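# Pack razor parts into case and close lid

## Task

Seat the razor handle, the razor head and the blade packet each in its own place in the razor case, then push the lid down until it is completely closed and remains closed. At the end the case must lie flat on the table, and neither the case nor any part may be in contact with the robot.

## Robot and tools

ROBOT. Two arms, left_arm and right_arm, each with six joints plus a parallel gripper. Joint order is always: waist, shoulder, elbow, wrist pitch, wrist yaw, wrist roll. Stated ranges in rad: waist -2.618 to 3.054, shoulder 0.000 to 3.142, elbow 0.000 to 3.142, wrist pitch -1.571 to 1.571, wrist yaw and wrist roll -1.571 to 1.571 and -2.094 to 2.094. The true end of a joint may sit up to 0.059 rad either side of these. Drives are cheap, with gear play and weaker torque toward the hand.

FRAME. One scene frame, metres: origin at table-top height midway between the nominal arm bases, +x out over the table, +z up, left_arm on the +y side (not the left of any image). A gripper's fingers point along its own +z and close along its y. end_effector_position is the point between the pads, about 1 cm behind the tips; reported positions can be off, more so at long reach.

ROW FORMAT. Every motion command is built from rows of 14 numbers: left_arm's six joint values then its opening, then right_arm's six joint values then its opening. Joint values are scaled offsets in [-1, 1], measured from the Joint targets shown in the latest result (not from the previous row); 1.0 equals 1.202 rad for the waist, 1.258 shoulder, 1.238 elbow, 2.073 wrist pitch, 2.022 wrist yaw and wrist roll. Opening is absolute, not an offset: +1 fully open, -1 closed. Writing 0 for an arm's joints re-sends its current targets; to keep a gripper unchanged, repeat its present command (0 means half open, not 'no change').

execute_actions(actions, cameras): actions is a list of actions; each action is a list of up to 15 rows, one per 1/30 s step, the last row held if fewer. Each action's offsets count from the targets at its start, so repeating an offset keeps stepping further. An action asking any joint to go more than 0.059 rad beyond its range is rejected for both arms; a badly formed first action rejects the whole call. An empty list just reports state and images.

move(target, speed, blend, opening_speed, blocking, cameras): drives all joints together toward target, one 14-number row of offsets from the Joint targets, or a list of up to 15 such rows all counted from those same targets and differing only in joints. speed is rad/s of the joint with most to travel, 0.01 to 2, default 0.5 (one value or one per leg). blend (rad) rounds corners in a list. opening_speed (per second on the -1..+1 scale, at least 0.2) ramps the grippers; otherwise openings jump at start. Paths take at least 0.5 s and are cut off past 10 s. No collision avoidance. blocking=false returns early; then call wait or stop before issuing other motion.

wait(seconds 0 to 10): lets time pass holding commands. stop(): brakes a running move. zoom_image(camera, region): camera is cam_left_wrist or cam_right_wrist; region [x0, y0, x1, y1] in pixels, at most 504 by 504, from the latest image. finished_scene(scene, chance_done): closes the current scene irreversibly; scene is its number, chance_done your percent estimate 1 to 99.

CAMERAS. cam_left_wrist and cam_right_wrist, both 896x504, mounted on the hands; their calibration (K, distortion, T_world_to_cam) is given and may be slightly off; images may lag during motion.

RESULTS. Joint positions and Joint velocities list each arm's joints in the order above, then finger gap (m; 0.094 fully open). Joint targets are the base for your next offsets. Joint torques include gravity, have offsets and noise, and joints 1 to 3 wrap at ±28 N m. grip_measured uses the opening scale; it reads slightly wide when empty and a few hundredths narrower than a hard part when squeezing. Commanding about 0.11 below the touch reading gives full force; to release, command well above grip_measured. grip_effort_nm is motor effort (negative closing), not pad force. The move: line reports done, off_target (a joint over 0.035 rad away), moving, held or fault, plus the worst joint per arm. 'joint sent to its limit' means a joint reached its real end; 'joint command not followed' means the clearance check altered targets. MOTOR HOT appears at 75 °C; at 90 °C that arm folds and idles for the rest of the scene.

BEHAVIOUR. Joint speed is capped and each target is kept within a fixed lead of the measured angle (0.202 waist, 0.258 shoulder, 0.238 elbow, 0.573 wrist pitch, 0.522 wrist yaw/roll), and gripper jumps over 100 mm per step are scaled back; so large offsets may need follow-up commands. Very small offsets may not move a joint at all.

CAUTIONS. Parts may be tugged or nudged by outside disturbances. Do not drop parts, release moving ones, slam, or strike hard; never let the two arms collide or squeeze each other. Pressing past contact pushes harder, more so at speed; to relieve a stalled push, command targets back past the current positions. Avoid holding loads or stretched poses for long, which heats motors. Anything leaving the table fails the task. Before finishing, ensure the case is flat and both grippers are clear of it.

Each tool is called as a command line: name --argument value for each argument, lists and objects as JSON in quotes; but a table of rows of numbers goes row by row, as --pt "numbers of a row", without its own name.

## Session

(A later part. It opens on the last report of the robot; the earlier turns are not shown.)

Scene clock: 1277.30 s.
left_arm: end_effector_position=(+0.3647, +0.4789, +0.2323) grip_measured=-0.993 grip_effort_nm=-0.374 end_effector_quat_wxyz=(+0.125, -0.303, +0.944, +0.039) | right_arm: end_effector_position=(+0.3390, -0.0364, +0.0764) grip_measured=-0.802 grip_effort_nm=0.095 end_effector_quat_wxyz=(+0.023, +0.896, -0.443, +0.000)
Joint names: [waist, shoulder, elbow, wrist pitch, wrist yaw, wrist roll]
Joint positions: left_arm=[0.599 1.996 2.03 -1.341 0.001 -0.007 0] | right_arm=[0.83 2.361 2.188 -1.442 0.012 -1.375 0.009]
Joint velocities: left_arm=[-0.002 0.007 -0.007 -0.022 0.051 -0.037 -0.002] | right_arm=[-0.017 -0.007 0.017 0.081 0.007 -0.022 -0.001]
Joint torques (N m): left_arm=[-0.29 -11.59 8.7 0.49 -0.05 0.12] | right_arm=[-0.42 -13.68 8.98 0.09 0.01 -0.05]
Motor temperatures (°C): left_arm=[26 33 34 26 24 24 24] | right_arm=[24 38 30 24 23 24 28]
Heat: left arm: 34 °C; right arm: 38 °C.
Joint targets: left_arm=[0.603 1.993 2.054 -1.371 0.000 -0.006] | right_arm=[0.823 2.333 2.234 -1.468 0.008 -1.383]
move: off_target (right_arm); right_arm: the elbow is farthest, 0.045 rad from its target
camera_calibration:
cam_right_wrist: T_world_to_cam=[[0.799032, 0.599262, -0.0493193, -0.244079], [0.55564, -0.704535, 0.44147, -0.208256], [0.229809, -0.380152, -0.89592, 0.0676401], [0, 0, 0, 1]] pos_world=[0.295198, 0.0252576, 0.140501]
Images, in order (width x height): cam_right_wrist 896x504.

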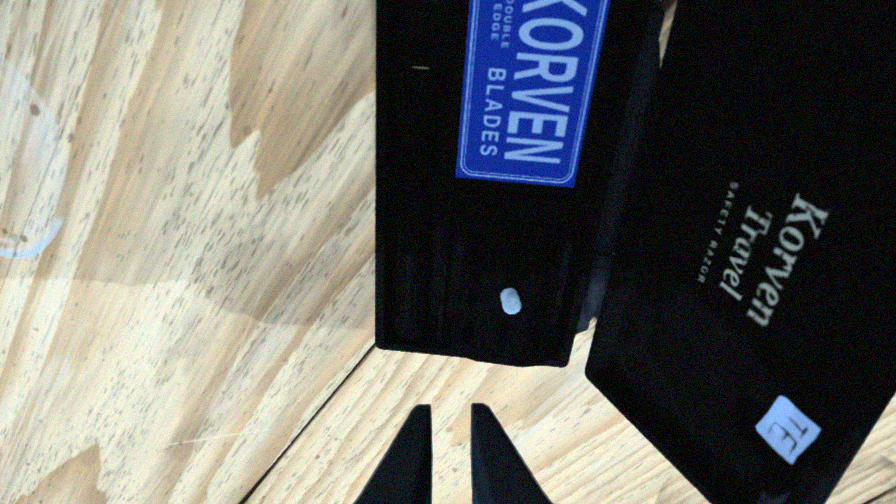

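move --target '[0,0,0,0,0,0,-1,0.0283,0,0,0,0,0,-0.65]' --cameras '[]' --speed 0.1

move --target '[0,0,0,0,0,0,-1,0,0.027,-0.15,0.118,0,0,-0.65]' --cameras '["cam_right_wrist"]' --speed 0.2

zoom_image --camera "cam_right_wrist" --region '[300, 260, 620, 504]'

Scene clock: 1316.57 s.
left_arm: end_effector_position=(+0.3647, +0.4789, +0.2323) grip_measured=-0.993 grip_effort_nm=-0.364 end_effector_quat_wxyz=(+0.125, -0.303, +0.944, +0.039) | right_arm: end_effector_position=(+0.3306, -0.0293, +0.0764) grip_measured=-0.652 grip_effort_nm=0.095 end_effector_quat_wxyz=(+0.023, +0.902, -0.432, +0.001)
Joint names: [waist, shoulder, elbow, wrist pitch, wrist yaw, wrist roll]
Joint positions: left_arm=[0.599 1.996 2.03 -1.341 0.001 -0.007 0] | right_arm=[0.855 2.361 2.188 -1.442 0.012 -1.375 0.016]
Joint velocities: left_arm=[-0.002 0.002 -0.002 0.007 -0.007 -0.066 0] | right_arm=[-0.017 0.022 0.002 -0.007 0.007 0.022 0]
Joint torques (N m): left_arm=[-0.29 -11.67 8.68 0.49 -0.02 0.06] | right_arm=[0.47 -13.67 8.96 0.07 0.01 -0.05]
Motor temperatures (°C): left_arm=[26 34 34 26 24 24 24] | right_arm=[24 38 30 24 23 24 27]
Heat: left arm: 34 °C; right arm: 38 °C.
Joint targets: left_arm=[0.603 1.993 2.054 -1.371 0.000 -0.006] | right_arm=[0.857 2.333 2.234 -1.468 0.008 -1.383]
move: off_target (right_arm); right_arm: the elbow is farthest, 0.046 rad from its target
No camera images: "cameras" was empty.

Scene clock: 1318.37 s.
left_arm: end_effector_position=(+0.3647, +0.4789, +0.2323) grip_measured=-0.993 grip_effort_nm=-0.364 end_effector_quat_wxyz=(+0.125, -0.303, +0.944, +0.039) | right_arm: end_effector_position=(+0.3371, -0.0182, +0.0433) grip_measured=-0.652 grip_effort_nm=0.100 end_effector_quat_wxyz=(-0.002, +0.903, -0.430, +0.007)
Joint names: [waist, shoulder, elbow, wrist pitch, wrist yaw, wrist roll]
Joint positions: left_arm=[0.599 1.996 2.03 -1.341 0.001 -0.007 0] | right_arm=[0.859 2.361 2.058 -1.261 0.012 -1.375 0.016]
Joint velocities: left_arm=[0.002 -0.012 -0.002 0.007 -0.081 -0.037 0] | right_arm=[-0.012 0.022 -0.002 -0.037 0.037 -0.022 0]
Joint torques (N m): left_arm=[-0.29 -11.62 8.68 0.52 -0.02 0.08] | right_arm=[0.43 -11.21 4.1 0.81 0.01 -0.03]
Motor temperatures (°C): left_arm=[26 34 34 26 24 24 24] | right_arm=[24 37 30 24 23 24 27]
Heat: left arm: 34 °C; right arm: 37 °C.
Joint targets: left_arm=[0.603 1.993 2.054 -1.371 0.000 -0.006] | right_arm=[0.857 2.367 2.048 -1.224 0.008 -1.383]
move: off_target (right_arm); right_arm: the wrist pitch is farthest, 0.037 rad from its target
camera_calibration:
cam_right_wrist: T_world_to_cam=[[0.782023, 0.62325, 0.000216626, -0.251161], [0.561806, -0.705077, 0.432714, -0.181474], [0.269841, -0.33827, -0.901531, 0.0328473], [0, 0, 0, 1]] pos_world=[0.289504, 0.0396941, 0.108194]
Images, in order (width x height): cam_right_wrist 896x504.

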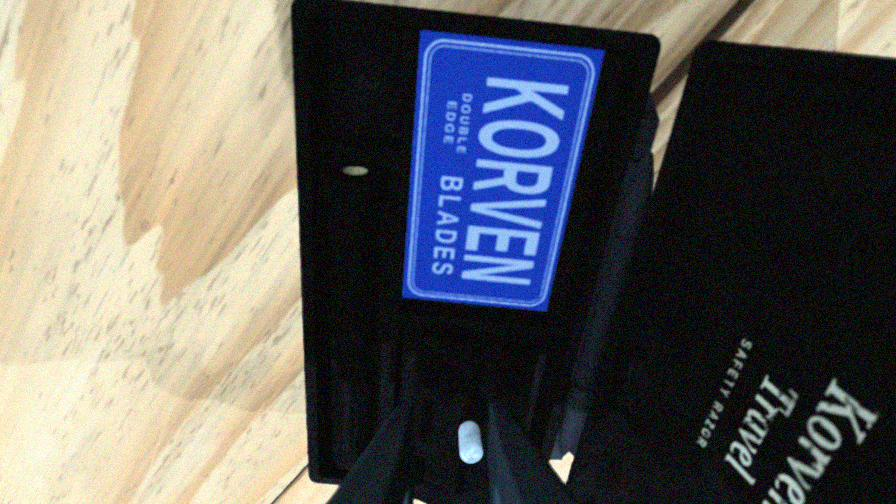

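Scaled by 1.575 from the camera's 896x504 image, which has a finer 1280x720 frame.

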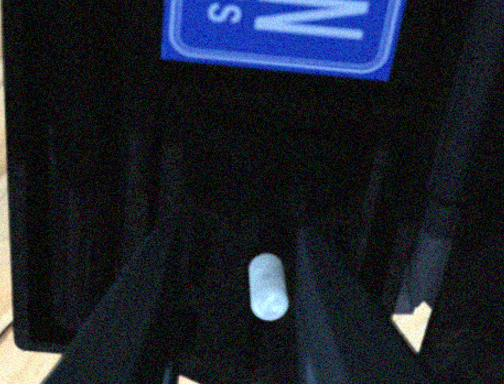

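move --target '[0,0,0,0,0,0,-1,0,0.0186,0.001,0.0108,0,0,-0.65]' --cameras '["cam_right_wrist"]' --speed 0.2

zoom_image --camera "cam_right_wrist" --region '[300, 260, 620, 504]'

Scene clock: 1332.73 s.
left_arm: end_effector_position=(+0.3647, +0.4789, +0.2323) grip_measured=-0.993 grip_effort_nm=-0.364 end_effector_quat_wxyz=(+0.125, -0.303, +0.944, +0.039) | right_arm: end_effector_position=(+0.3396, -0.0153, +0.0331) grip_measured=-0.652 grip_effort_nm=0.105 end_effector_quat_wxyz=(-0.002, +0.903, -0.430, +0.007)
Joint names: [waist, shoulder, elbow, wrist pitch, wrist yaw, wrist roll]
Joint positions: left_arm=[0.599 1.996 2.03 -1.341 0.001 -0.007 0] | right_arm=[0.859 2.384 2.058 -1.238 0.012 -1.375 0.016]
Joint velocities: left_arm=[-0.007 -0.002 0.002 -0.007 -0.022 0.037 -0.002] | right_arm=[-0.007 0.027 -0.007 0.007 -0.095 0.037 0]
Joint torques (N m): left_arm=[-0.2 -11.58 8.81 0.47 -0.04 0.11] | right_arm=[0.4 -11.04 4.04 0.76 0.01 -0.04]
Motor temperatures (°C): left_arm=[26 34 34 26 24 24 24] | right_arm=[24 36 30 24 23 24 27]
Heat: left arm: 34 °C; right arm: 36 °C.
Joint targets: left_arm=[0.603 1.993 2.054 -1.371 0.000 -0.006] | right_arm=[0.857 2.391 2.049 -1.201 0.008 -1.383]
move: off_target (right_arm); right_arm: the wrist pitch is farthest, 0.036 rad from its target
camera_calibration:
cam_right_wrist: T_world_to_cam=[[0.782023, 0.62325, 0.000216626, -0.254872], [0.561806, -0.705077, 0.432714, -0.176383], [0.269841, -0.33827, -0.901531, 0.0240288], [0, 0, 0, 1]] pos_world=[0.291925, 0.0426134, 0.0980414]
Images, in order (width x height): cam_right_wrist 896x504.

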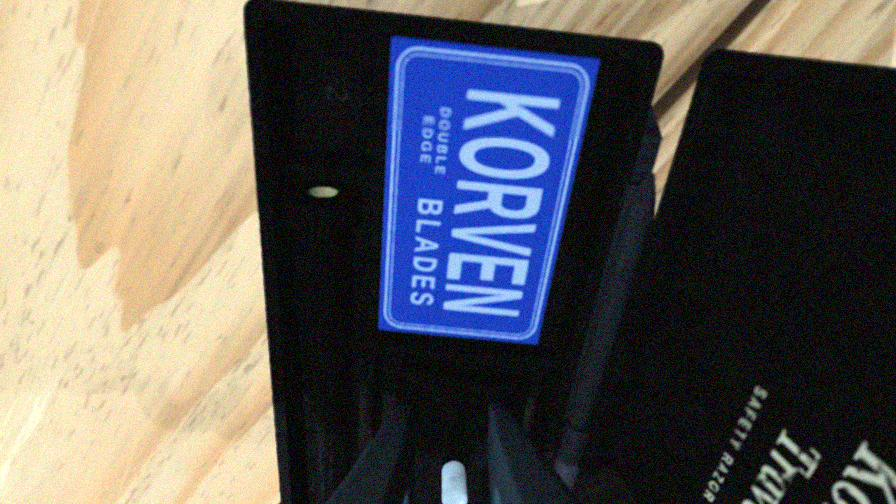

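Scaled by 1.575 from the camera's 896x504 image, which has a finer 1280x720 frame.

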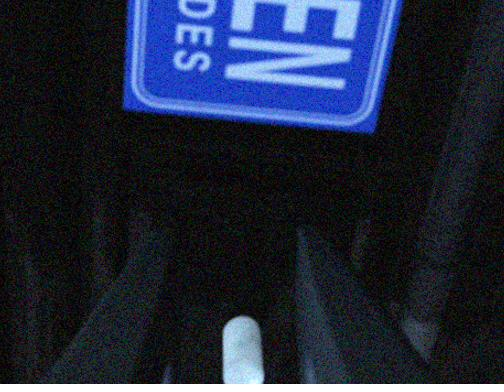

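move --target '[0,0,0,0,0,0,-1,-0.0167,0,0,0,0,0,-0.65]' --cameras '["cam_right_wrist"]' --speed 0.1

Scene clock: 1339.10 s.
left_arm: end_effector_position=(+0.3647, +0.4789, +0.2323) grip_measured=-0.993 grip_effort_nm=-0.359 end_effector_quat_wxyz=(+0.125, -0.303, +0.944, +0.039) | right_arm: end_effector_position=(+0.3434, -0.0185, +0.0331) grip_measured=-0.652 grip_effort_nm=0.095 end_effector_quat_wxyz=(-0.002, +0.901, -0.435, +0.007)
Joint names: [waist, shoulder, elbow, wrist pitch, wrist yaw, wrist roll]
Joint positions: left_arm=[0.599 1.996 2.03 -1.341 0.001 -0.007 0] | right_arm=[0.849 2.384 2.058 -1.238 0.012 -1.375 0.016]
Joint velocities: left_arm=[-0.007 0.012 -0.012 0.007 0.037 -0.022 0.001] | right_arm=[-0.002 -0.002 0.002 -0.007 -0.037 -0.007 0.001]
Joint torques (N m): left_arm=[-0.29 -11.62 8.7 0.51 -0.03 0.1] | right_arm=[-0.43 -11.29 4.14 0.78 0.01 -0.04]
Motor temperatures (°C): left_arm=[26 34 34 26 24 24 24] | right_arm=[24 37 30 24 23 24 27]
Heat: left arm: 34 °C; right arm: 37 °C.
Joint targets: left_arm=[0.603 1.993 2.054 -1.371 0.000 -0.006] | right_arm=[0.837 2.391 2.049 -1.201 0.008 -1.383]
move: off_target (right_arm); right_arm: the wrist pitch is farthest, 0.037 rad from its target
camera_calibration:
cam_right_wrist: T_world_to_cam=[[0.78867, 0.614817, 0.000216626, -0.25829], [0.554203, -0.711069, 0.432714, -0.178294], [0.266193, -0.341148, -0.901531, 0.023111], [0, 0, 0, 1]] pos_world=[0.296364, 0.0399057, 0.0980414]
Images, in order (width x height): cam_right_wrist 896x504.

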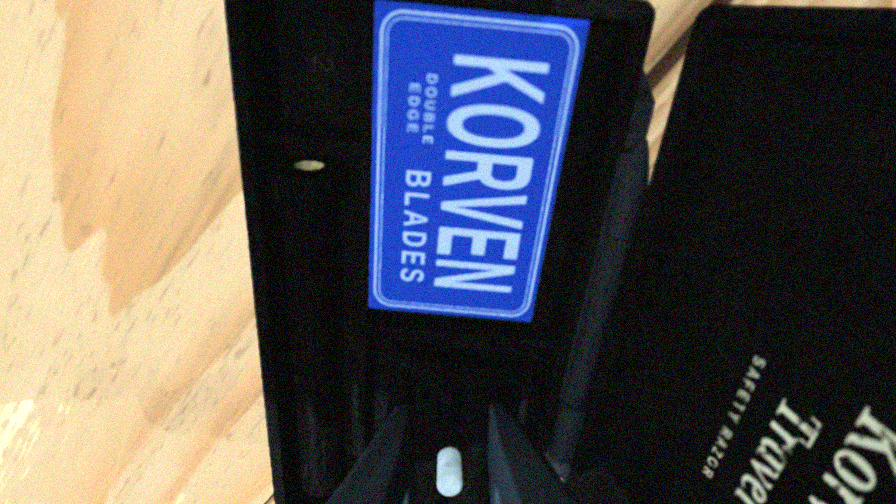

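Great. Close and lift ~5 mm and look.

move --target '[0,0,0,0,0,0,-1,0,0,0,0,0,0,-1]' --opening_speed 0.25 --cameras '[]'

move --target '[0,0,0,0,0,0,-1,0,-0.008,0.08,-0.054,0,0,-1]' --cameras '["cam_right_wrist"]' --speed 0.15

zoom_image --camera "cam_right_wrist" --region '[300, 260, 620, 504]'

Scene clock: 1349.43 s.
left_arm: end_effector_position=(+0.3647, +0.4789, +0.2323) grip_measured=-0.993 grip_effort_nm=-0.359 end_effector_quat_wxyz=(+0.125, -0.303, +0.944, +0.039) | right_arm: end_effector_position=(+0.3428, -0.0180, +0.0331) grip_measured=-0.978 grip_effort_nm=-0.974 end_effector_quat_wxyz=(-0.002, +0.901, -0.435, +0.005)
Joint names: [waist, shoulder, elbow, wrist pitch, wrist yaw, wrist roll]
Joint positions: left_arm=[0.599 1.996 2.03 -1.341 0.001 -0.007 0] | right_arm=[0.849 2.384 2.058 -1.238 0.008 -1.375 0.001]
Joint velocities: left_arm=[0.007 0.007 -0.017 0.051 0.007 0.037 0] | right_arm=[-0.002 -0.007 -0.007 0.007 0.037 -0.007 -0.001]
Joint torques (N m): left_arm=[-0.28 -11.51 8.76 0.49 0 0.08] | right_arm=[-0.46 -11.28 4.21 0.78 0 -0.05]
Motor temperatures (°C): left_arm=[26 34 34 26 24 24 24] | right_arm=[24 38 30 24 23 24 27]
Heat: left arm: 34 °C; right arm: 38 °C.
Joint targets: left_arm=[0.603 1.993 2.054 -1.371 0.000 -0.006] | right_arm=[0.837 2.391 2.049 -1.201 0.008 -1.383]
move: off_target (right_arm); right_arm: the wrist pitch is farthest, 0.037 rad from its target
No camera images: "cameras" was empty.

Scene clock: 1350.73 s.
left_arm: end_effector_position=(+0.3647, +0.4789, +0.2323) grip_measured=-0.993 grip_effort_nm=-0.359 end_effector_quat_wxyz=(+0.125, -0.303, +0.944, +0.039) | right_arm: end_effector_position=(+0.3438, -0.0184, +0.0443) grip_measured=-0.981 grip_effort_nm=-1.004 end_effector_quat_wxyz=(-0.001, +0.901, -0.435, +0.007)
Joint names: [waist, shoulder, elbow, wrist pitch, wrist yaw, wrist roll]
Joint positions: left_arm=[0.599 1.996 2.03 -1.341 0.001 -0.007 0] | right_arm=[0.849 2.384 2.102 -1.284 0.014 -1.375 0.001]
Joint velocities: left_arm=[0.007 0.012 -0.002 -0.007 -0.007 0.007 0] | right_arm=[-0.022 0.012 0.002 0.11 -0.007 -0.066 -0.001]
Joint torques (N m): left_arm=[-0.29 -11.62 8.81 0.46 -0.03 0.11] | right_arm=[-0.4 -12.05 9.18 0.18 0 -0.05]
Motor temperatures (°C): left_arm=[26 34 34 26 24 24 24] | right_arm=[24 38 30 24 23 24 27]
Heat: left arm: 34 °C; right arm: 38 °C.
Joint targets: left_arm=[0.603 1.993 2.054 -1.371 0.000 -0.006] | right_arm=[0.837 2.381 2.148 -1.313 0.008 -1.383]
move: off_target (right_arm); right_arm: the elbow is farthest, 0.046 rad from its target
camera_calibration:
cam_right_wrist: T_world_to_cam=[[0.788676, 0.614808, -0.000972161, -0.258624], [0.554118, -0.710137, 0.434349, -0.183346], [0.266351, -0.343099, -0.900744, 0.0329957], [0, 0, 0, 1]] pos_world=[0.296777, 0.0401238, 0.109105]
Images, in order (width x height): cam_right_wrist 896x504.

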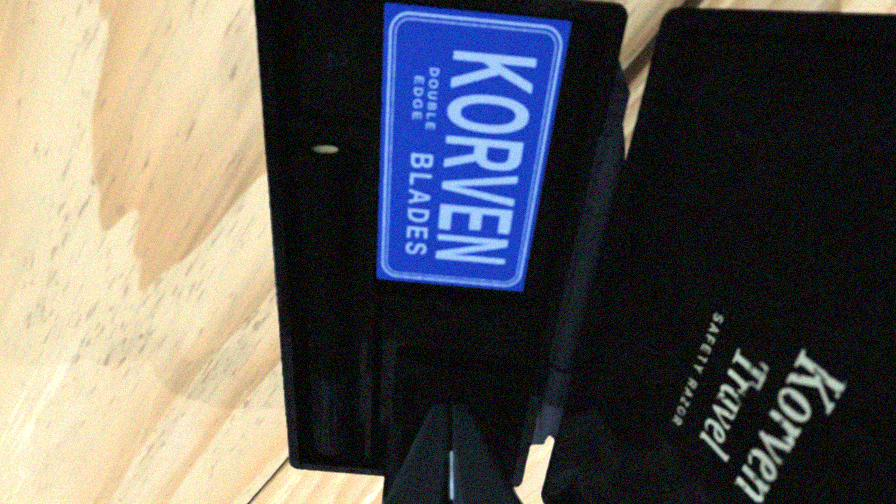

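Scaled by 1.575 from the camera's 896x504 image, which has a finer 1280x720 frame.

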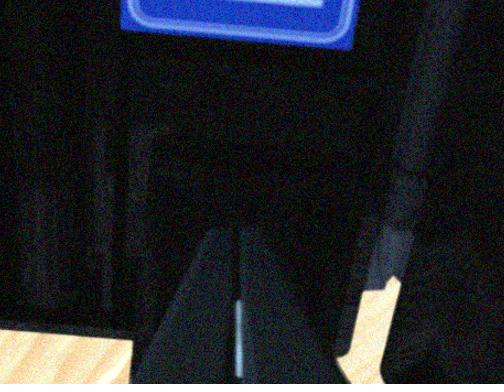

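move --target '[0,0,0,0,0,0,-1,0.0225,0.004,0,0,0,0,-1]' --cameras '[]' --speed 0.1

move --target '[0,0,0,0,0,0,-1,0,0.009,-0.09,0.056,0,0,-1]' --cameras '["cam_right_wrist"]' --speed 0.1

Scene clock: 1377.13 s.
left_arm: end_effector_position=(+0.3647, +0.4789, +0.2323) grip_measured=-0.993 grip_effort_nm=-0.364 end_effector_quat_wxyz=(+0.125, -0.303, +0.944, +0.039) | right_arm: end_effector_position=(+0.3425, -0.0178, +0.0443) grip_measured=-0.981 grip_effort_nm=-1.013 end_effector_quat_wxyz=(+0.000, +0.901, -0.433, +0.007)
Joint names: [waist, shoulder, elbow, wrist pitch, wrist yaw, wrist roll]
Joint positions: left_arm=[0.599 1.996 2.03 -1.341 0.001 -0.007 0] | right_arm=[0.852 2.384 2.102 -1.285 0.014 -1.375 0.001]
Joint velocities: left_arm=[-0.007 -0.007 0.007 -0.037 -0.022 -0.066 0.001] | right_arm=[-0.012 0.007 -0.012 0.037 -0.022 -0.022 0.001]
Joint torques (N m): left_arm=[-0.31 -11.67 8.73 0.47 -0.04 0.11] | right_arm=[0.53 -11.62 9.2 0.15 0.01 -0.04]
Motor temperatures (°C): left_arm=[26 34 34 26 24 24 24] | right_arm=[24 40 33 24 23 24 28]
Heat: left arm: 34 °C; right arm: 40 °C.
Joint targets: left_arm=[0.603 1.993 2.054 -1.371 0.000 -0.006] | right_arm=[0.864 2.386 2.148 -1.313 0.008 -1.383]
move: off_target (right_arm); right_arm: the elbow is farthest, 0.046 rad from its target
No camera images: "cameras" was empty.

Scene clock: 1378.53 s.
left_arm: end_effector_position=(+0.3647, +0.4789, +0.2323) grip_measured=-0.993 grip_effort_nm=-0.369 end_effector_quat_wxyz=(+0.125, -0.303, +0.944, +0.039) | right_arm: end_effector_position=(+0.3400, -0.0207, +0.0324) grip_measured=-0.981 grip_effort_nm=-1.004 end_effector_quat_wxyz=(+0.006, +0.901, -0.433, +0.006)
Joint names: [waist, shoulder, elbow, wrist pitch, wrist yaw, wrist roll]
Joint positions: left_arm=[0.599 1.996 2.03 -1.341 0.001 -0.007 0] | right_arm=[0.852 2.384 2.055 -1.25 0.014 -1.375 0.001]
Joint velocities: left_arm=[-0.017 -0.012 0.007 -0.022 0.007 -0.037 0] | right_arm=[-0.032 -0.027 -0.007 -0.007 -0.022 -0.037 0.001]
Joint torques (N m): left_arm=[-0.25 -11.66 8.7 0.49 -0.01 0.1] | right_arm=[0.51 -10.88 3.28 0.89 -0.02 -0.05]
Motor temperatures (°C): left_arm=[26 34 34 26 24 24 24] | right_arm=[24 40 32 24 23 24 28]
Heat: left arm: 34 °C; right arm: 40 °C.
Joint targets: left_arm=[0.603 1.993 2.054 -1.371 0.000 -0.006] | right_arm=[0.864 2.397 2.037 -1.197 0.008 -1.383]
move: off_target (right_arm); right_arm: the wrist pitch is farthest, 0.053 rad from its target
camera_calibration:
cam_right_wrist: T_world_to_cam=[[0.786717, 0.617143, -0.0144871, -0.253071], [0.560169, -0.703834, 0.436838, -0.179684], [0.259395, -0.351784, -0.899423, 0.0245884], [0, 0, 0, 1]] pos_world=[0.293371, 0.0383632, 0.0969421]
Images, in order (width x height): cam_right_wrist 896x504.

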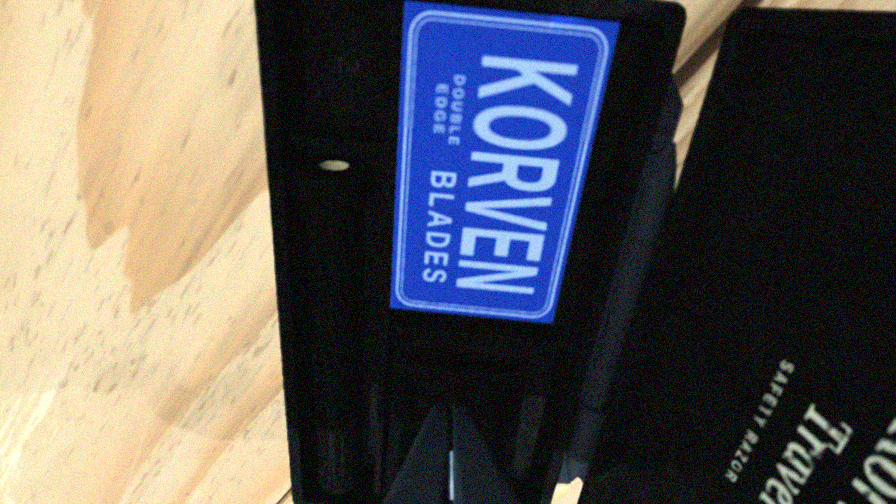

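move --target '[0,0,0,0,0,0,-1,0,0.001,0,0.01,0,0,-1]' --cameras '[]' --speed 0.1

move --target '[0,0,0,0,0,0,-1,0,0.009,-0.015,0.018,0,0,-1]' --cameras '["cam_right_wrist"]' --speed 0.1

Scene clock: 1387.03 s.
left_arm: end_effector_position=(+0.3647, +0.4789, +0.2323) grip_measured=-0.993 grip_effort_nm=-0.364 end_effector_quat_wxyz=(+0.125, -0.303, +0.944, +0.039) | right_arm: end_effector_position=(+0.3403, -0.0204, +0.0324) grip_measured=-0.981 grip_effort_nm=-1.009 end_effector_quat_wxyz=(+0.005, +0.901, -0.433, +0.006)
Joint names: [waist, shoulder, elbow, wrist pitch, wrist yaw, wrist roll]
Joint positions: left_arm=[0.599 1.996 2.03 -1.341 0.001 -0.007 0] | right_arm=[0.852 2.384 2.055 -1.248 0.014 -1.375 0.001]
Joint velocities: left_arm=[-0.002 -0.012 -0.017 -0.007 0.037 0.037 0] | right_arm=[-0.002 0.002 0.002 -0.037 -0.022 -0.081 0]
Joint torques (N m): left_arm=[-0.32 -11.78 8.75 0.5 -0.02 0.1] | right_arm=[0.51 -10.66 3.34 1.11 -0.02 -0.04]
Motor temperatures (°C): left_arm=[26 34 34 26 24 24 24] | right_arm=[24 39 31 24 23 24 28]
Heat: left arm: 34 °C; right arm: 39 °C.
Joint targets: left_arm=[0.603 1.993 2.054 -1.371 0.000 -0.006] | right_arm=[0.864 2.398 2.037 -1.176 0.008 -1.383]
move: off_target (right_arm); right_arm: the wrist pitch is farthest, 0.072 rad from its target
No camera images: "cameras" was empty.

Scene clock: 1387.73 s.
left_arm: end_effector_position=(+0.3647, +0.4789, +0.2323) grip_measured=-0.993 grip_effort_nm=-0.364 end_effector_quat_wxyz=(+0.125, -0.303, +0.944, +0.039) | right_arm: end_effector_position=(+0.3399, -0.0208, +0.0308) grip_measured=-0.981 grip_effort_nm=-0.999 end_effector_quat_wxyz=(+0.006, +0.901, -0.433, +0.006)
Joint names: [waist, shoulder, elbow, wrist pitch, wrist yaw, wrist roll]
Joint positions: left_arm=[0.599 1.996 2.03 -1.341 0.001 -0.007 0] | right_arm=[0.852 2.384 2.049 -1.244 0.014 -1.375 0.001]
Joint velocities: left_arm=[-0.002 0.017 -0.002 -0.007 0.022 -0.007 -0.001] | right_arm=[-0.012 -0.002 -0.002 -0.022 -0.037 0.037 0]
Joint torques (N m): left_arm=[-0.25 -11.64 8.72 0.49 -0.04 0.1] | right_arm=[0.58 -9.81 2.28 1.43 -0.01 -0.05]
Motor temperatures (°C): left_arm=[26 34 34 26 24 24 24] | right_arm=[24 39 31 24 23 24 28]
Heat: left arm: 34 °C; right arm: 39 °C.
Joint targets: left_arm=[0.603 1.993 2.054 -1.371 0.000 -0.006] | right_arm=[0.864 2.410 2.018 -1.139 0.008 -1.383]
move: off_target (right_arm); right_arm: the wrist pitch is farthest, 0.105 rad from its target
camera_calibration:
cam_right_wrist: T_world_to_cam=[[0.786717, 0.617143, -0.0144871, -0.252954], [0.560169, -0.703834, 0.436838, -0.179036], [0.259395, -0.351784, -0.899423, 0.0231878], [0, 0, 0, 1]] pos_world=[0.293279, 0.0382543, 0.0954009]
Images, in order (width x height): cam_right_wrist 896x504.

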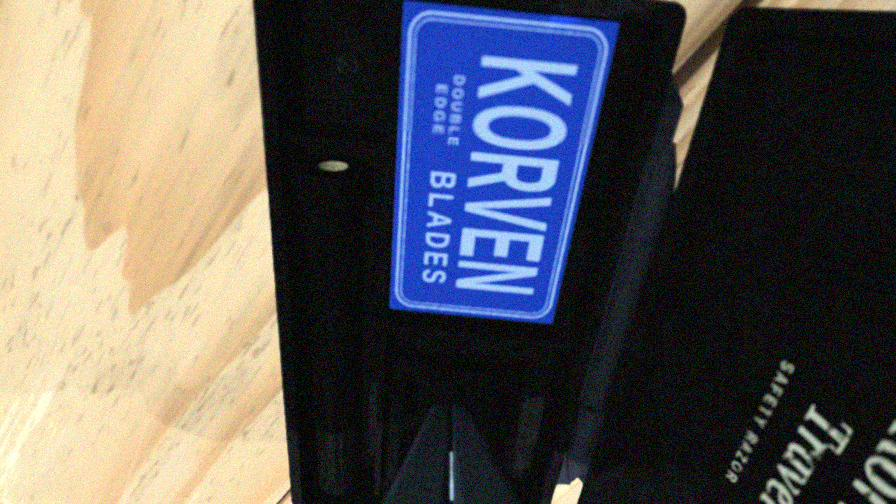

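move --target '[0,0,0,0,0,0,-1,0,-0.019,0.075,-0.0367,0,0,-1]' --cameras '["cam_right_wrist"]' --speed 0.1

Scene clock: 1399.43 s.
left_arm: end_effector_position=(+0.3647, +0.4789, +0.2323) grip_measured=-0.993 grip_effort_nm=-0.364 end_effector_quat_wxyz=(+0.125, -0.303, +0.944, +0.039) | right_arm: end_effector_position=(+0.3423, -0.0179, +0.0347) grip_measured=-0.981 grip_effort_nm=-1.009 end_effector_quat_wxyz=(-0.001, +0.901, -0.433, +0.007)
Joint names: [waist, shoulder, elbow, wrist pitch, wrist yaw, wrist roll]
Joint positions: left_arm=[0.599 1.996 2.03 -1.341 0.001 -0.007 0] | right_arm=[0.852 2.384 2.064 -1.245 0.014 -1.375 0.001]
Joint velocities: left_arm=[-0.007 -0.007 0.007 0.022 -0.022 0.022 0.001] | right_arm=[-0.007 -0.012 -0.007 -0.037 0.037 -0.022 0]
Joint torques (N m): left_arm=[-0.24 -11.58 8.75 0.49 -0.01 0.09] | right_arm=[0.53 -11.55 9.28 0.71 -0.03 -0.04]
Motor temperatures (°C): left_arm=[26 34 34 26 24 24 24] | right_arm=[24 39 30 25 23 24 28]
Heat: left arm: 34 °C; right arm: 39 °C.
Joint targets: left_arm=[0.603 1.993 2.054 -1.371 0.000 -0.006] | right_arm=[0.864 2.386 2.111 -1.215 0.008 -1.383]
move: off_target (right_arm); right_arm: the elbow is farthest, 0.047 rad from its target
camera_calibration:
cam_right_wrist: T_world_to_cam=[[0.786786, 0.617225, -0.000972161, -0.25708], [0.556295, -0.708433, 0.434349, -0.178718], [0.267402, -0.34228, -0.900744, 0.0245072], [0, 0, 0, 1]] pos_world=[0.295133, 0.040455, 0.0994506]
Images, in order (width x height): cam_right_wrist 896x504.

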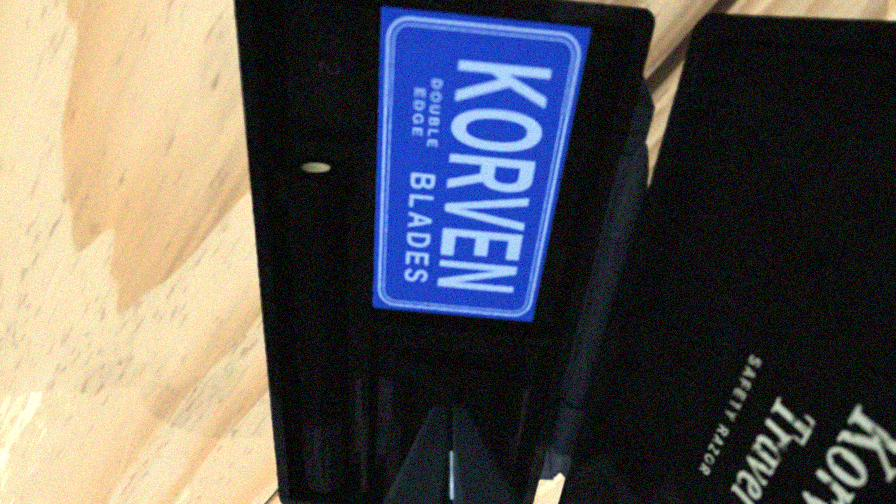

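move --pt "0 0 0 0 0 0 -1 0 0 -0.025 0.014 0 0 -1" --pt "0 0 0 0 0 0 -1 0 0.01 -0.08 0.03 0 0 -1" --cameras '["cam_right_wrist"]' --speed 0.1

Scene clock: 1408.57 s.
left_arm: end_effector_position=(+0.3647, +0.4789, +0.2323) grip_measured=-0.993 grip_effort_nm=-0.364 end_effector_quat_wxyz=(+0.125, -0.303, +0.944, +0.039) | right_arm: end_effector_position=(+0.3441, -0.0163, +0.0308) grip_measured=-0.981 grip_effort_nm=-0.999 end_effector_quat_wxyz=(-0.007, +0.901, -0.433, +0.010)
Joint names: [waist, shoulder, elbow, wrist pitch, wrist yaw, wrist roll]
Joint positions: left_arm=[0.599 1.996 2.03 -1.341 0.001 -0.007 0] | right_arm=[0.852 2.382 2.046 -1.216 0.016 -1.375 0.001]
Joint velocities: left_arm=[-0.007 0.007 0.002 0.007 -0.007 0.007 0] | right_arm=[-0.007 0.007 -0.002 0.022 -0.066 0.066 0]
Joint torques (N m): left_arm=[-0.31 -11.64 8.79 0.44 -0.05 0.09] | right_arm=[0.53 -10.61 2.02 1.07 -0.04 -0.05]
Motor temperatures (°C): left_arm=[26 34 34 26 24 24 24] | right_arm=[24 40 30 25 23 24 28]
Heat: left arm: 34 °C; right arm: 40 °C.
Joint targets: left_arm=[0.603 1.993 2.054 -1.371 0.000 -0.006] | right_arm=[0.864 2.398 2.012 -1.153 0.008 -1.383]
move: off_target (right_arm); right_arm: the wrist pitch is farthest, 0.063 rad from its target
camera_calibration:
cam_right_wrist: T_world_to_cam=[[0.78675, 0.617167, 0.0113543, -0.259854], [0.552342, -0.712086, 0.433418, -0.175493], [0.275577, -0.33472, -0.901121, 0.0184068], [0, 0, 0, 1]] pos_world=[0.2963, 0.0415686, 0.0955988]
Images, in order (width x height): cam_right_wrist 896x504.

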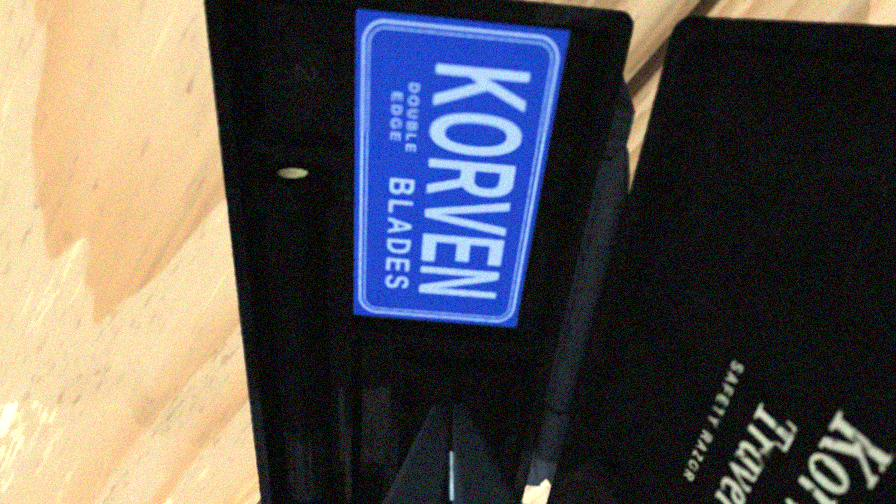

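move --target '[0,0,0,0,0,0,-1,0,0.002,-0.006,-0.03,0,0,-1]' --cameras '["cam_right_wrist"]' --speed 0.06

zoom_image --camera "cam_right_wrist" --region '[280, 300, 600, 504]'

Scene clock: 1422.00 s.
left_arm: end_effector_position=(+0.3647, +0.4789, +0.2323) grip_measured=-0.993 grip_effort_nm=-0.369 end_effector_quat_wxyz=(+0.125, -0.303, +0.944, +0.039) | right_arm: end_effector_position=(+0.3438, -0.0166, +0.0304) grip_measured=-0.981 grip_effort_nm=-1.004 end_effector_quat_wxyz=(-0.006, +0.901, -0.433, +0.010)
Joint names: [waist, shoulder, elbow, wrist pitch, wrist yaw, wrist roll]
Joint positions: left_arm=[0.599 1.996 2.03 -1.341 0.001 -0.007 0] | right_arm=[0.852 2.382 2.044 -1.216 0.016 -1.375 0.001]
Joint velocities: left_arm=[-0.002 -0.002 0.012 -0.066 -0.022 -0.051 0] | right_arm=[-0.017 0.007 -0.002 -0.095 -0.051 -0.022 0.001]
Joint torques (N m): left_arm=[-0.27 -11.55 8.75 0.49 -0.03 0.11] | right_arm=[0.54 -10.35 1.59 0.47 -0.05 -0.03]
Motor temperatures (°C): left_arm=[26 34 34 26 24 24 24] | right_arm=[24 40 29 25 23 24 28]
Heat: left arm: 34 °C; right arm: 40 °C.
Joint targets: left_arm=[0.603 1.993 2.054 -1.371 0.000 -0.006] | right_arm=[0.864 2.401 2.005 -1.215 0.008 -1.383]
move: off_target (right_arm); right_arm: the elbow is farthest, 0.039 rad from its target
camera_calibration:
cam_right_wrist: T_world_to_cam=[[0.786761, 0.61718, 0.00985264, -0.259397], [0.552771, -0.711578, 0.433707, -0.17555], [0.274686, -0.335777, -0.901, 0.0183063], [0, 0, 0, 1]] pos_world=[0.296094, 0.0413242, 0.0951868]
Images, in order (width x height): cam_right_wrist 896x504.

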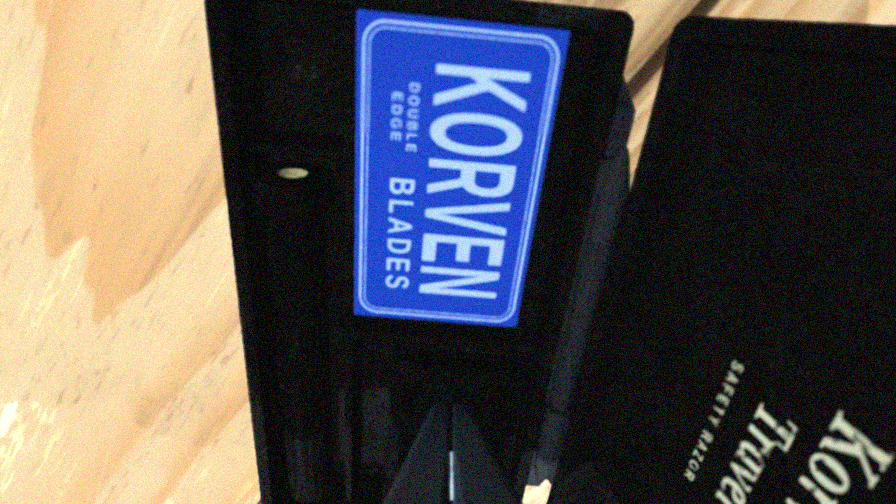

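Scaled by 1.575 from the camera's 896x504 image, which has a finer 1280x720 frame.

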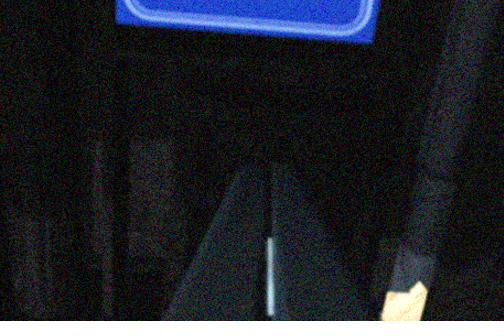

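move --target '[0,0,0,0,0,0,-1,0,0.001,0,-0.016,0,0,-1]' --cameras '["cam_right_wrist"]' --speed 0.06

zoom_image --camera "cam_right_wrist" --region '[280, 300, 600, 504]'

Scene clock: 1427.63 s.
left_arm: end_effector_position=(+0.3647, +0.4789, +0.2323) grip_measured=-0.993 grip_effort_nm=-0.369 end_effector_quat_wxyz=(+0.125, -0.303, +0.944, +0.039) | right_arm: end_effector_position=(+0.3438, -0.0166, +0.0304) grip_measured=-0.981 grip_effort_nm=-1.004 end_effector_quat_wxyz=(-0.006, +0.901, -0.433, +0.010)
Joint names: [waist, shoulder, elbow, wrist pitch, wrist yaw, wrist roll]
Joint positions: left_arm=[0.599 1.996 2.03 -1.341 0.001 -0.007 0] | right_arm=[0.852 2.382 2.044 -1.216 0.016 -1.375 0.001]
Joint velocities: left_arm=[0.012 -0.012 -0.007 0.022 -0.022 0.007 -0.001] | right_arm=[0.002 -0.012 0.002 -0.022 0.007 -0.007 0]
Joint torques (N m): left_arm=[-0.31 -11.62 8.7 0.49 -0.01 0.1] | right_arm=[0.54 -10.28 1.58 0.15 -0.03 -0.04]
Motor temperatures (°C): left_arm=[26 34 34 26 24 24 24] | right_arm=[24 40 29 25 23 24 28]
Heat: left arm: 34 °C; right arm: 40 °C.
Joint targets: left_arm=[0.603 1.993 2.054 -1.371 0.000 -0.006] | right_arm=[0.864 2.402 2.005 -1.248 0.008 -1.383]
move: off_target (right_arm); right_arm: the elbow is farthest, 0.039 rad from its target
camera_calibration:
cam_right_wrist: T_world_to_cam=[[0.786761, 0.61718, 0.00985264, -0.259397], [0.552771, -0.711578, 0.433707, -0.17555], [0.274686, -0.335777, -0.901, 0.0183063], [0, 0, 0, 1]] pos_world=[0.296094, 0.0413242, 0.0951868]
Images, in order (width x height): cam_right_wrist 896x504.

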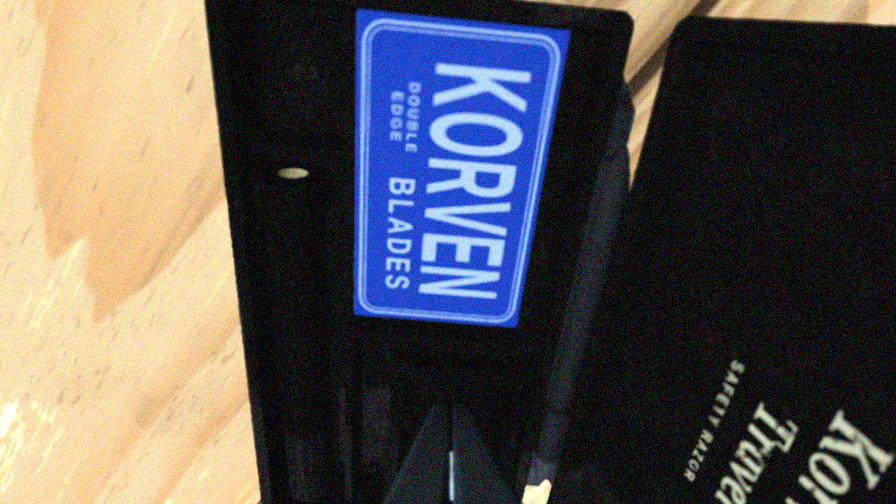

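Scaled by 1.575 from the camera's 896x504 image, which has a finer 1280x720 frame.

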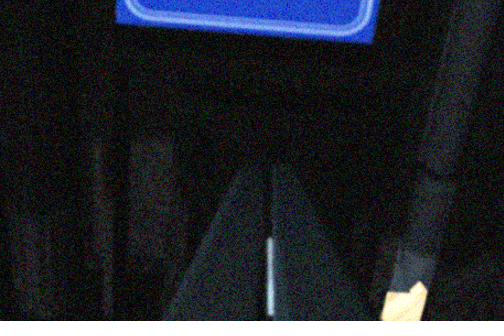

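move --target '[0,0,0,0,0,0,-1,0,-0.012,0.085,0.0,0,0,-1]' --cameras '[]' --speed 0.1

wait --seconds 0.5 --cameras '["cam_right_wrist"]'

zoom_image --camera "cam_right_wrist" --region '[280, 300, 600, 504]'

Scene clock: 1440.77 s.
left_arm: end_effector_position=(+0.3647, +0.4789, +0.2323) grip_measured=-0.993 grip_effort_nm=-0.359 end_effector_quat_wxyz=(+0.125, -0.303, +0.944, +0.039) | right_arm: end_effector_position=(+0.3448, -0.0155, +0.0343) grip_measured=-0.981 grip_effort_nm=-1.013 end_effector_quat_wxyz=(-0.008, +0.901, -0.433, +0.010)
Joint names: [waist, shoulder, elbow, wrist pitch, wrist yaw, wrist roll]
Joint positions: left_arm=[0.599 1.996 2.03 -1.341 0.001 -0.007 0] | right_arm=[0.852 2.382 2.059 -1.227 0.016 -1.375 0.001]
Joint velocities: left_arm=[0.007 -0.007 -0.002 0.022 -0.037 0.022 0] | right_arm=[-0.012 -0.007 0.017 0.022 -0.051 -0.022 0.001]
Joint torques (N m): left_arm=[-0.28 -11.56 8.69 0.51 -0.01 0.1] | right_arm=[0.53 -11.38 9.58 0.25 -0.03 -0.05]
Motor temperatures (°C): left_arm=[26 34 34 26 24 24 24] | right_arm=[24 39 29 24 23 24 28]
Heat: left arm: 34 °C; right arm: 39 °C.
Joint targets: left_arm=[0.603 1.993 2.054 -1.371 0.000 -0.006] | right_arm=[0.864 2.387 2.110 -1.248 0.008 -1.383]
move: off_target (right_arm); right_arm: the elbow is farthest, 0.051 rad from its target
No camera images: "cameras" was empty.

Scene clock: 1441.27 s.
left_arm: end_effector_position=(+0.3647, +0.4789, +0.2323) grip_measured=-0.993 grip_effort_nm=-0.359 end_effector_quat_wxyz=(+0.125, -0.303, +0.944, +0.039) | right_arm: end_effector_position=(+0.3448, -0.0155, +0.0343) grip_measured=-0.981 grip_effort_nm=-1.009 end_effector_quat_wxyz=(-0.008, +0.901, -0.433, +0.010)
Joint names: [waist, shoulder, elbow, wrist pitch, wrist yaw, wrist roll]
Joint positions: left_arm=[0.599 1.996 2.03 -1.341 0.001 -0.007 0] | right_arm=[0.852 2.382 2.059 -1.227 0.016 -1.375 0.001]
Joint velocities: left_arm=[-0.022 -0.012 -0.002 -0.037 -0.022 0.066 0.001] | right_arm=[0.012 0.012 0.002 -0.022 0.037 0.066 0]
Joint torques (N m): left_arm=[-0.23 -11.6 8.77 0.51 -0.02 0.07] | right_arm=[0.55 -11.45 9.57 0.26 -0.04 -0.05]
Motor temperatures (°C): left_arm=[26 34 34 26 24 24 24] | right_arm=[24 39 29 24 23 24 28]
Heat: left arm: 34 °C; right arm: 39 °C.
Joint targets: left_arm=[0.603 1.993 2.054 -1.371 0.000 -0.006] | right_arm=[0.864 2.387 2.110 -1.248 0.008 -1.383]
Tool commands: left_gripper/opening=-1.0 right_gripper/opening=-1.0
wait: 0.50 s; at rest by 0.17 s
camera_calibration:
cam_right_wrist: T_world_to_cam=[[0.786725, 0.617137, 0.0143574, -0.26104], [0.551486, -0.713103, 0.432837, -0.1765], [0.277358, -0.332606, -0.901358, 0.0210557], [0, 0, 0, 1]] pos_world=[0.296864, 0.0422385, 0.0991222]
Images, in order (width x height): cam_right_wrist 896x504.

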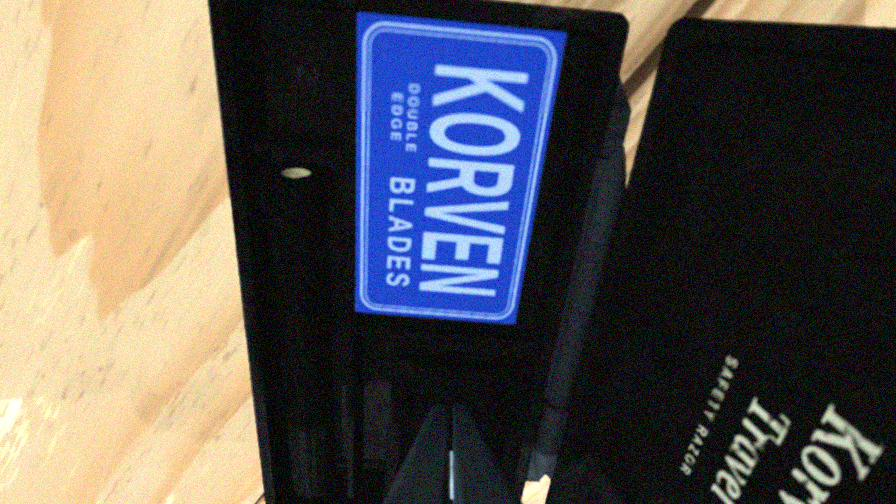

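Scaled by 1.575 from the camera's 896x504 image, which has a finer 1280x720 frame.

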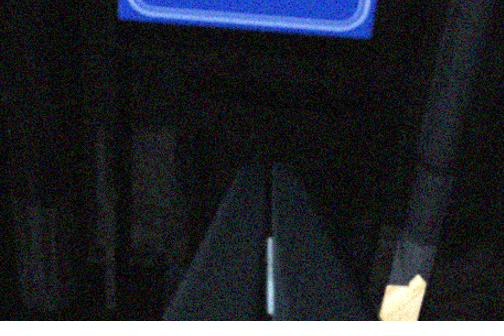

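move --target '[0,0,0,0,0,0,-1,0,0,0,-0.014,0,0,-1]' --cameras '[]' --speed 0.06

move --target '[0,0,0,0,0,0,-1,0,0.03,0,0,0,0,-1]' --cameras '["cam_right_wrist"]' --speed 0.06

zoom_image --camera "cam_right_wrist" --region '[280, 300, 600, 504]'

Scene clock: 1451.13 s.
left_arm: end_effector_position=(+0.3647, +0.4789, +0.2323) grip_measured=-0.993 grip_effort_nm=-0.359 end_effector_quat_wxyz=(+0.125, -0.303, +0.944, +0.039) | right_arm: end_effector_position=(+0.3413, -0.0195, +0.0342) grip_measured=-0.981 grip_effort_nm=-0.999 end_effector_quat_wxyz=(+0.002, +0.901, -0.433, +0.007)
Joint names: [waist, shoulder, elbow, wrist pitch, wrist yaw, wrist roll]
Joint positions: left_arm=[0.599 1.996 2.03 -1.341 0.001 -0.007 0] | right_arm=[0.852 2.382 2.059 -1.248 0.016 -1.375 0.001]
Joint velocities: left_arm=[0.007 -0.017 -0.002 -0.007 -0.037 0.022 0.001] | right_arm=[0.012 0.017 0.002 -0.022 -0.022 0.022 -0.001]
Joint torques (N m): left_arm=[-0.29 -11.71 8.8 0.51 -0.02 0.1] | right_arm=[0.54 -11.38 9.54 0.14 -0.03 -0.04]
Motor temperatures (°C): left_arm=[26 34 34 26 24 24 24] | right_arm=[24 38 30 24 23 24 28]
Heat: left arm: 34 °C; right arm: 38 °C.
Joint targets: left_arm=[0.603 1.993 2.054 -1.371 0.000 -0.006] | right_arm=[0.864 2.387 2.110 -1.277 0.008 -1.383]
move: off_target (right_arm); right_arm: the elbow is farthest, 0.051 rad from its target
No camera images: "cameras" was empty.

Scene clock: 1452.00 s.
left_arm: end_effector_position=(+0.3647, +0.4789, +0.2323) grip_measured=-0.993 grip_effort_nm=-0.364 end_effector_quat_wxyz=(+0.125, -0.303, +0.944, +0.039) | right_arm: end_effector_position=(+0.3417, -0.0195, +0.0323) grip_measured=-0.981 grip_effort_nm=-1.004 end_effector_quat_wxyz=(+0.007, +0.901, -0.433, +0.007)
Joint names: [waist, shoulder, elbow, wrist pitch, wrist yaw, wrist roll]
Joint positions: left_arm=[0.599 1.996 2.03 -1.341 0.001 -0.007 0] | right_arm=[0.852 2.396 2.076 -1.261 0.017 -1.375 0.001]
Joint velocities: left_arm=[-0.027 0.002 -0.007 0.037 0.007 -0.007 0.001] | right_arm=[-0.007 -0.007 -0.007 0.007 -0.051 0.037 0]
Joint torques (N m): left_arm=[-0.25 -11.66 8.76 0.49 -0.01 0.1] | right_arm=[0.54 -9.58 7.75 0.22 -0.04 -0.05]
Motor temperatures (°C): left_arm=[26 34 34 26 24 24 24] | right_arm=[24 38 30 24 23 24 28]
Heat: left arm: 34 °C; right arm: 38 °C.
Joint targets: left_arm=[0.603 1.993 2.054 -1.371 0.000 -0.006] | right_arm=[0.864 2.425 2.110 -1.277 0.008 -1.383]
move: done
camera_calibration:
cam_right_wrist: T_world_to_cam=[[0.786721, 0.617118, -0.0153628, -0.25514], [0.559594, -0.702438, 0.439813, -0.179661], [0.260625, -0.354607, -0.897958, 0.0240022], [0, 0, 0, 1]] pos_world=[0.295006, 0.0397623, 0.0966507]
Images, in order (width x height): cam_right_wrist 896x504.

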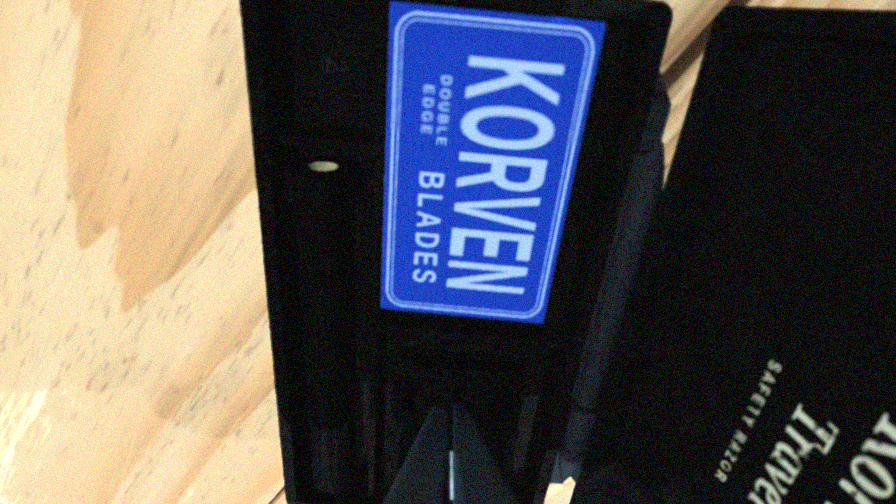

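Scaled by 1.575 from the camera's 896x504 image, which has a finer 1280x720 frame.

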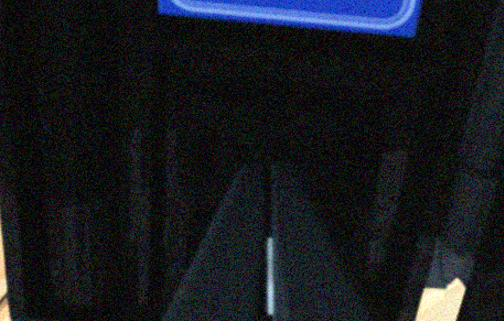

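move --pt "0 0 0 0 0 0 -1 0 -0.036 0 0 0 0 -1" --pt "0 0 0 0 0 0 -1 0.005 -0.034 0 0 0 0 -1" --cameras '[]' --speed 0.06

Scene clock: 1462.30 s.
left_arm: end_effector_position=(+0.3647, +0.4789, +0.2323) grip_measured=-0.993 grip_effort_nm=-0.369 end_effector_quat_wxyz=(+0.125, -0.303, +0.944, +0.039) | right_arm: end_effector_position=(+0.3416, -0.0194, +0.0323) grip_measured=-0.981 grip_effort_nm=-1.009 end_effector_quat_wxyz=(+0.007, +0.902, -0.432, +0.009)
Joint names: [waist, shoulder, elbow, wrist pitch, wrist yaw, wrist roll]
Joint positions: left_arm=[0.599 1.996 2.03 -1.341 0.001 -0.007 0] | right_arm=[0.853 2.396 2.076 -1.261 0.02 -1.375 0.001]
Joint velocities: left_arm=[-0.017 -0.007 0.007 -0.037 0.037 -0.051 0.001] | right_arm=[-0.012 -0.012 0.002 -0.051 -0.022 -0.066 -0.001]
Joint torques (N m): left_arm=[-0.25 -11.56 8.75 0.47 -0.03 0.09] | right_arm=[0.87 -12.89 7.91 0.24 -0.06 -0.05]
Motor temperatures (°C): left_arm=[26 34 34 26 24 24 24] | right_arm=[24 38 30 24 23 24 28]
Heat: left arm: 34 °C; right arm: 38 °C.
Joint targets: left_arm=[0.603 1.993 2.054 -1.371 0.000 -0.006] | right_arm=[0.870 2.382 2.110 -1.277 0.008 -1.383]
move: done
No camera images: "cameras" was empty.

move --target '[0,0,0,0,0,0,-1,0.0045,-0.012,0.008,0,0,0,-1]' --cameras '[]' --speed 0.06

Scene clock: 1465.87 s.
left_arm: end_effector_position=(+0.3647, +0.4789, +0.2323) grip_measured=-0.993 grip_effort_nm=-0.364 end_effector_quat_wxyz=(+0.125, -0.303, +0.944, +0.039) | right_arm: end_effector_position=(+0.3416, -0.0189, +0.0331) grip_measured=-0.981 grip_effort_nm=-0.999 end_effector_quat_wxyz=(+0.007, +0.902, -0.431, +0.012)
Joint names: [waist, shoulder, elbow, wrist pitch, wrist yaw, wrist roll]
Joint positions: left_arm=[0.599 1.996 2.03 -1.341 0.001 -0.007 0] | right_arm=[0.856 2.396 2.079 -1.262 0.026 -1.375 0.001]
Joint velocities: left_arm=[0.017 -0.002 0.002 -0.007 -0.037 -0.022 -0.001] | right_arm=[-0.017 0.007 -0.007 0.007 0.066 -0.022 0]
Joint torques (N m): left_arm=[-0.38 -11.54 8.8 0.49 -0.02 0.11] | right_arm=[1.07 -14.15 8.69 0.27 -0.12 -0.04]
Motor temperatures (°C): left_arm=[26 34 34 26 24 24 24] | right_arm=[24 39 30 24 23 24 28]
Heat: left arm: 34 °C; right arm: 39 °C.
Joint targets: left_arm=[0.603 1.993 2.054 -1.371 0.000 -0.006] | right_arm=[0.875 2.367 2.120 -1.277 0.008 -1.383]
move: off_target (right_arm); right_arm: the elbow is farthest, 0.041 rad from its target
No camera images: "cameras" was empty.

move --target '[0,0,0,0,0,0,-1,0,-0.01,0.012,-0.004,0,0,-1]' --cameras '["cam_right_wrist"]' --speed 0.06

zoom_image --camera "cam_right_wrist" --region '[280, 300, 600, 504]'

Scene clock: 1472.73 s.
left_arm: end_effector_position=(+0.3647, +0.4789, +0.2323) grip_measured=-0.993 grip_effort_nm=-0.364 end_effector_quat_wxyz=(+0.125, -0.303, +0.944, +0.039) | right_arm: end_effector_position=(+0.3400, -0.0153, +0.0351) grip_measured=-0.981 grip_effort_nm=-1.004 end_effector_quat_wxyz=(+0.004, +0.904, -0.428, +0.012)
Joint names: [waist, shoulder, elbow, wrist pitch, wrist yaw, wrist roll]
Joint positions: left_arm=[0.599 1.996 2.03 -1.341 0.001 -0.007 0] | right_arm=[0.864 2.396 2.087 -1.264 0.026 -1.375 0.001]
Joint velocities: left_arm=[0.007 -0.007 0.002 0.007 0.022 -0.007 -0.001] | right_arm=[-0.022 0.027 0.007 0.066 -0.022 -0.022 0.001]
Joint torques (N m): left_arm=[-0.24 -11.49 8.84 0.46 -0.03 0.1] | right_arm=[0.47 -15.23 9.24 0.19 -0.15 -0.04]
Motor temperatures (°C): left_arm=[26 34 34 26 24 24 24] | right_arm=[24 41 31 24 23 24 28]
Heat: left arm: 34 °C; right arm: 41 °C.
Joint targets: left_arm=[0.603 1.993 2.054 -1.371 0.000 -0.006] | right_arm=[0.875 2.354 2.135 -1.286 0.008 -1.383]
move: off_target (right_arm); right_arm: the elbow is farthest, 0.048 rad from its target
camera_calibration:
cam_right_wrist: T_world_to_cam=[[0.779182, 0.62677, -0.00597667, -0.253961], [0.562901, -0.695523, 0.446531, -0.178159], [0.275715, -0.351293, -0.894748, 0.0232134], [0, 0, 0, 1]] pos_world=[0.291768, 0.043416, 0.0988061]
Images, in order (width x height): cam_right_wrist 896x504.

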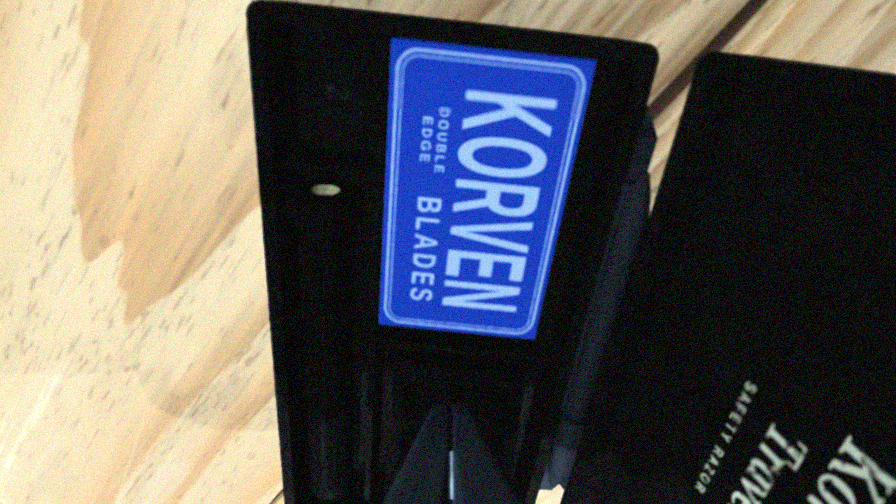

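Scaled by 1.575 from the camera's 896x504 image, which has a finer 1280x720 frame.

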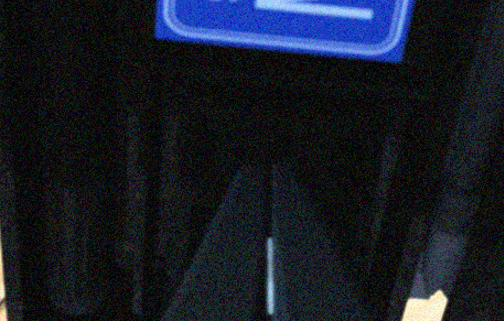

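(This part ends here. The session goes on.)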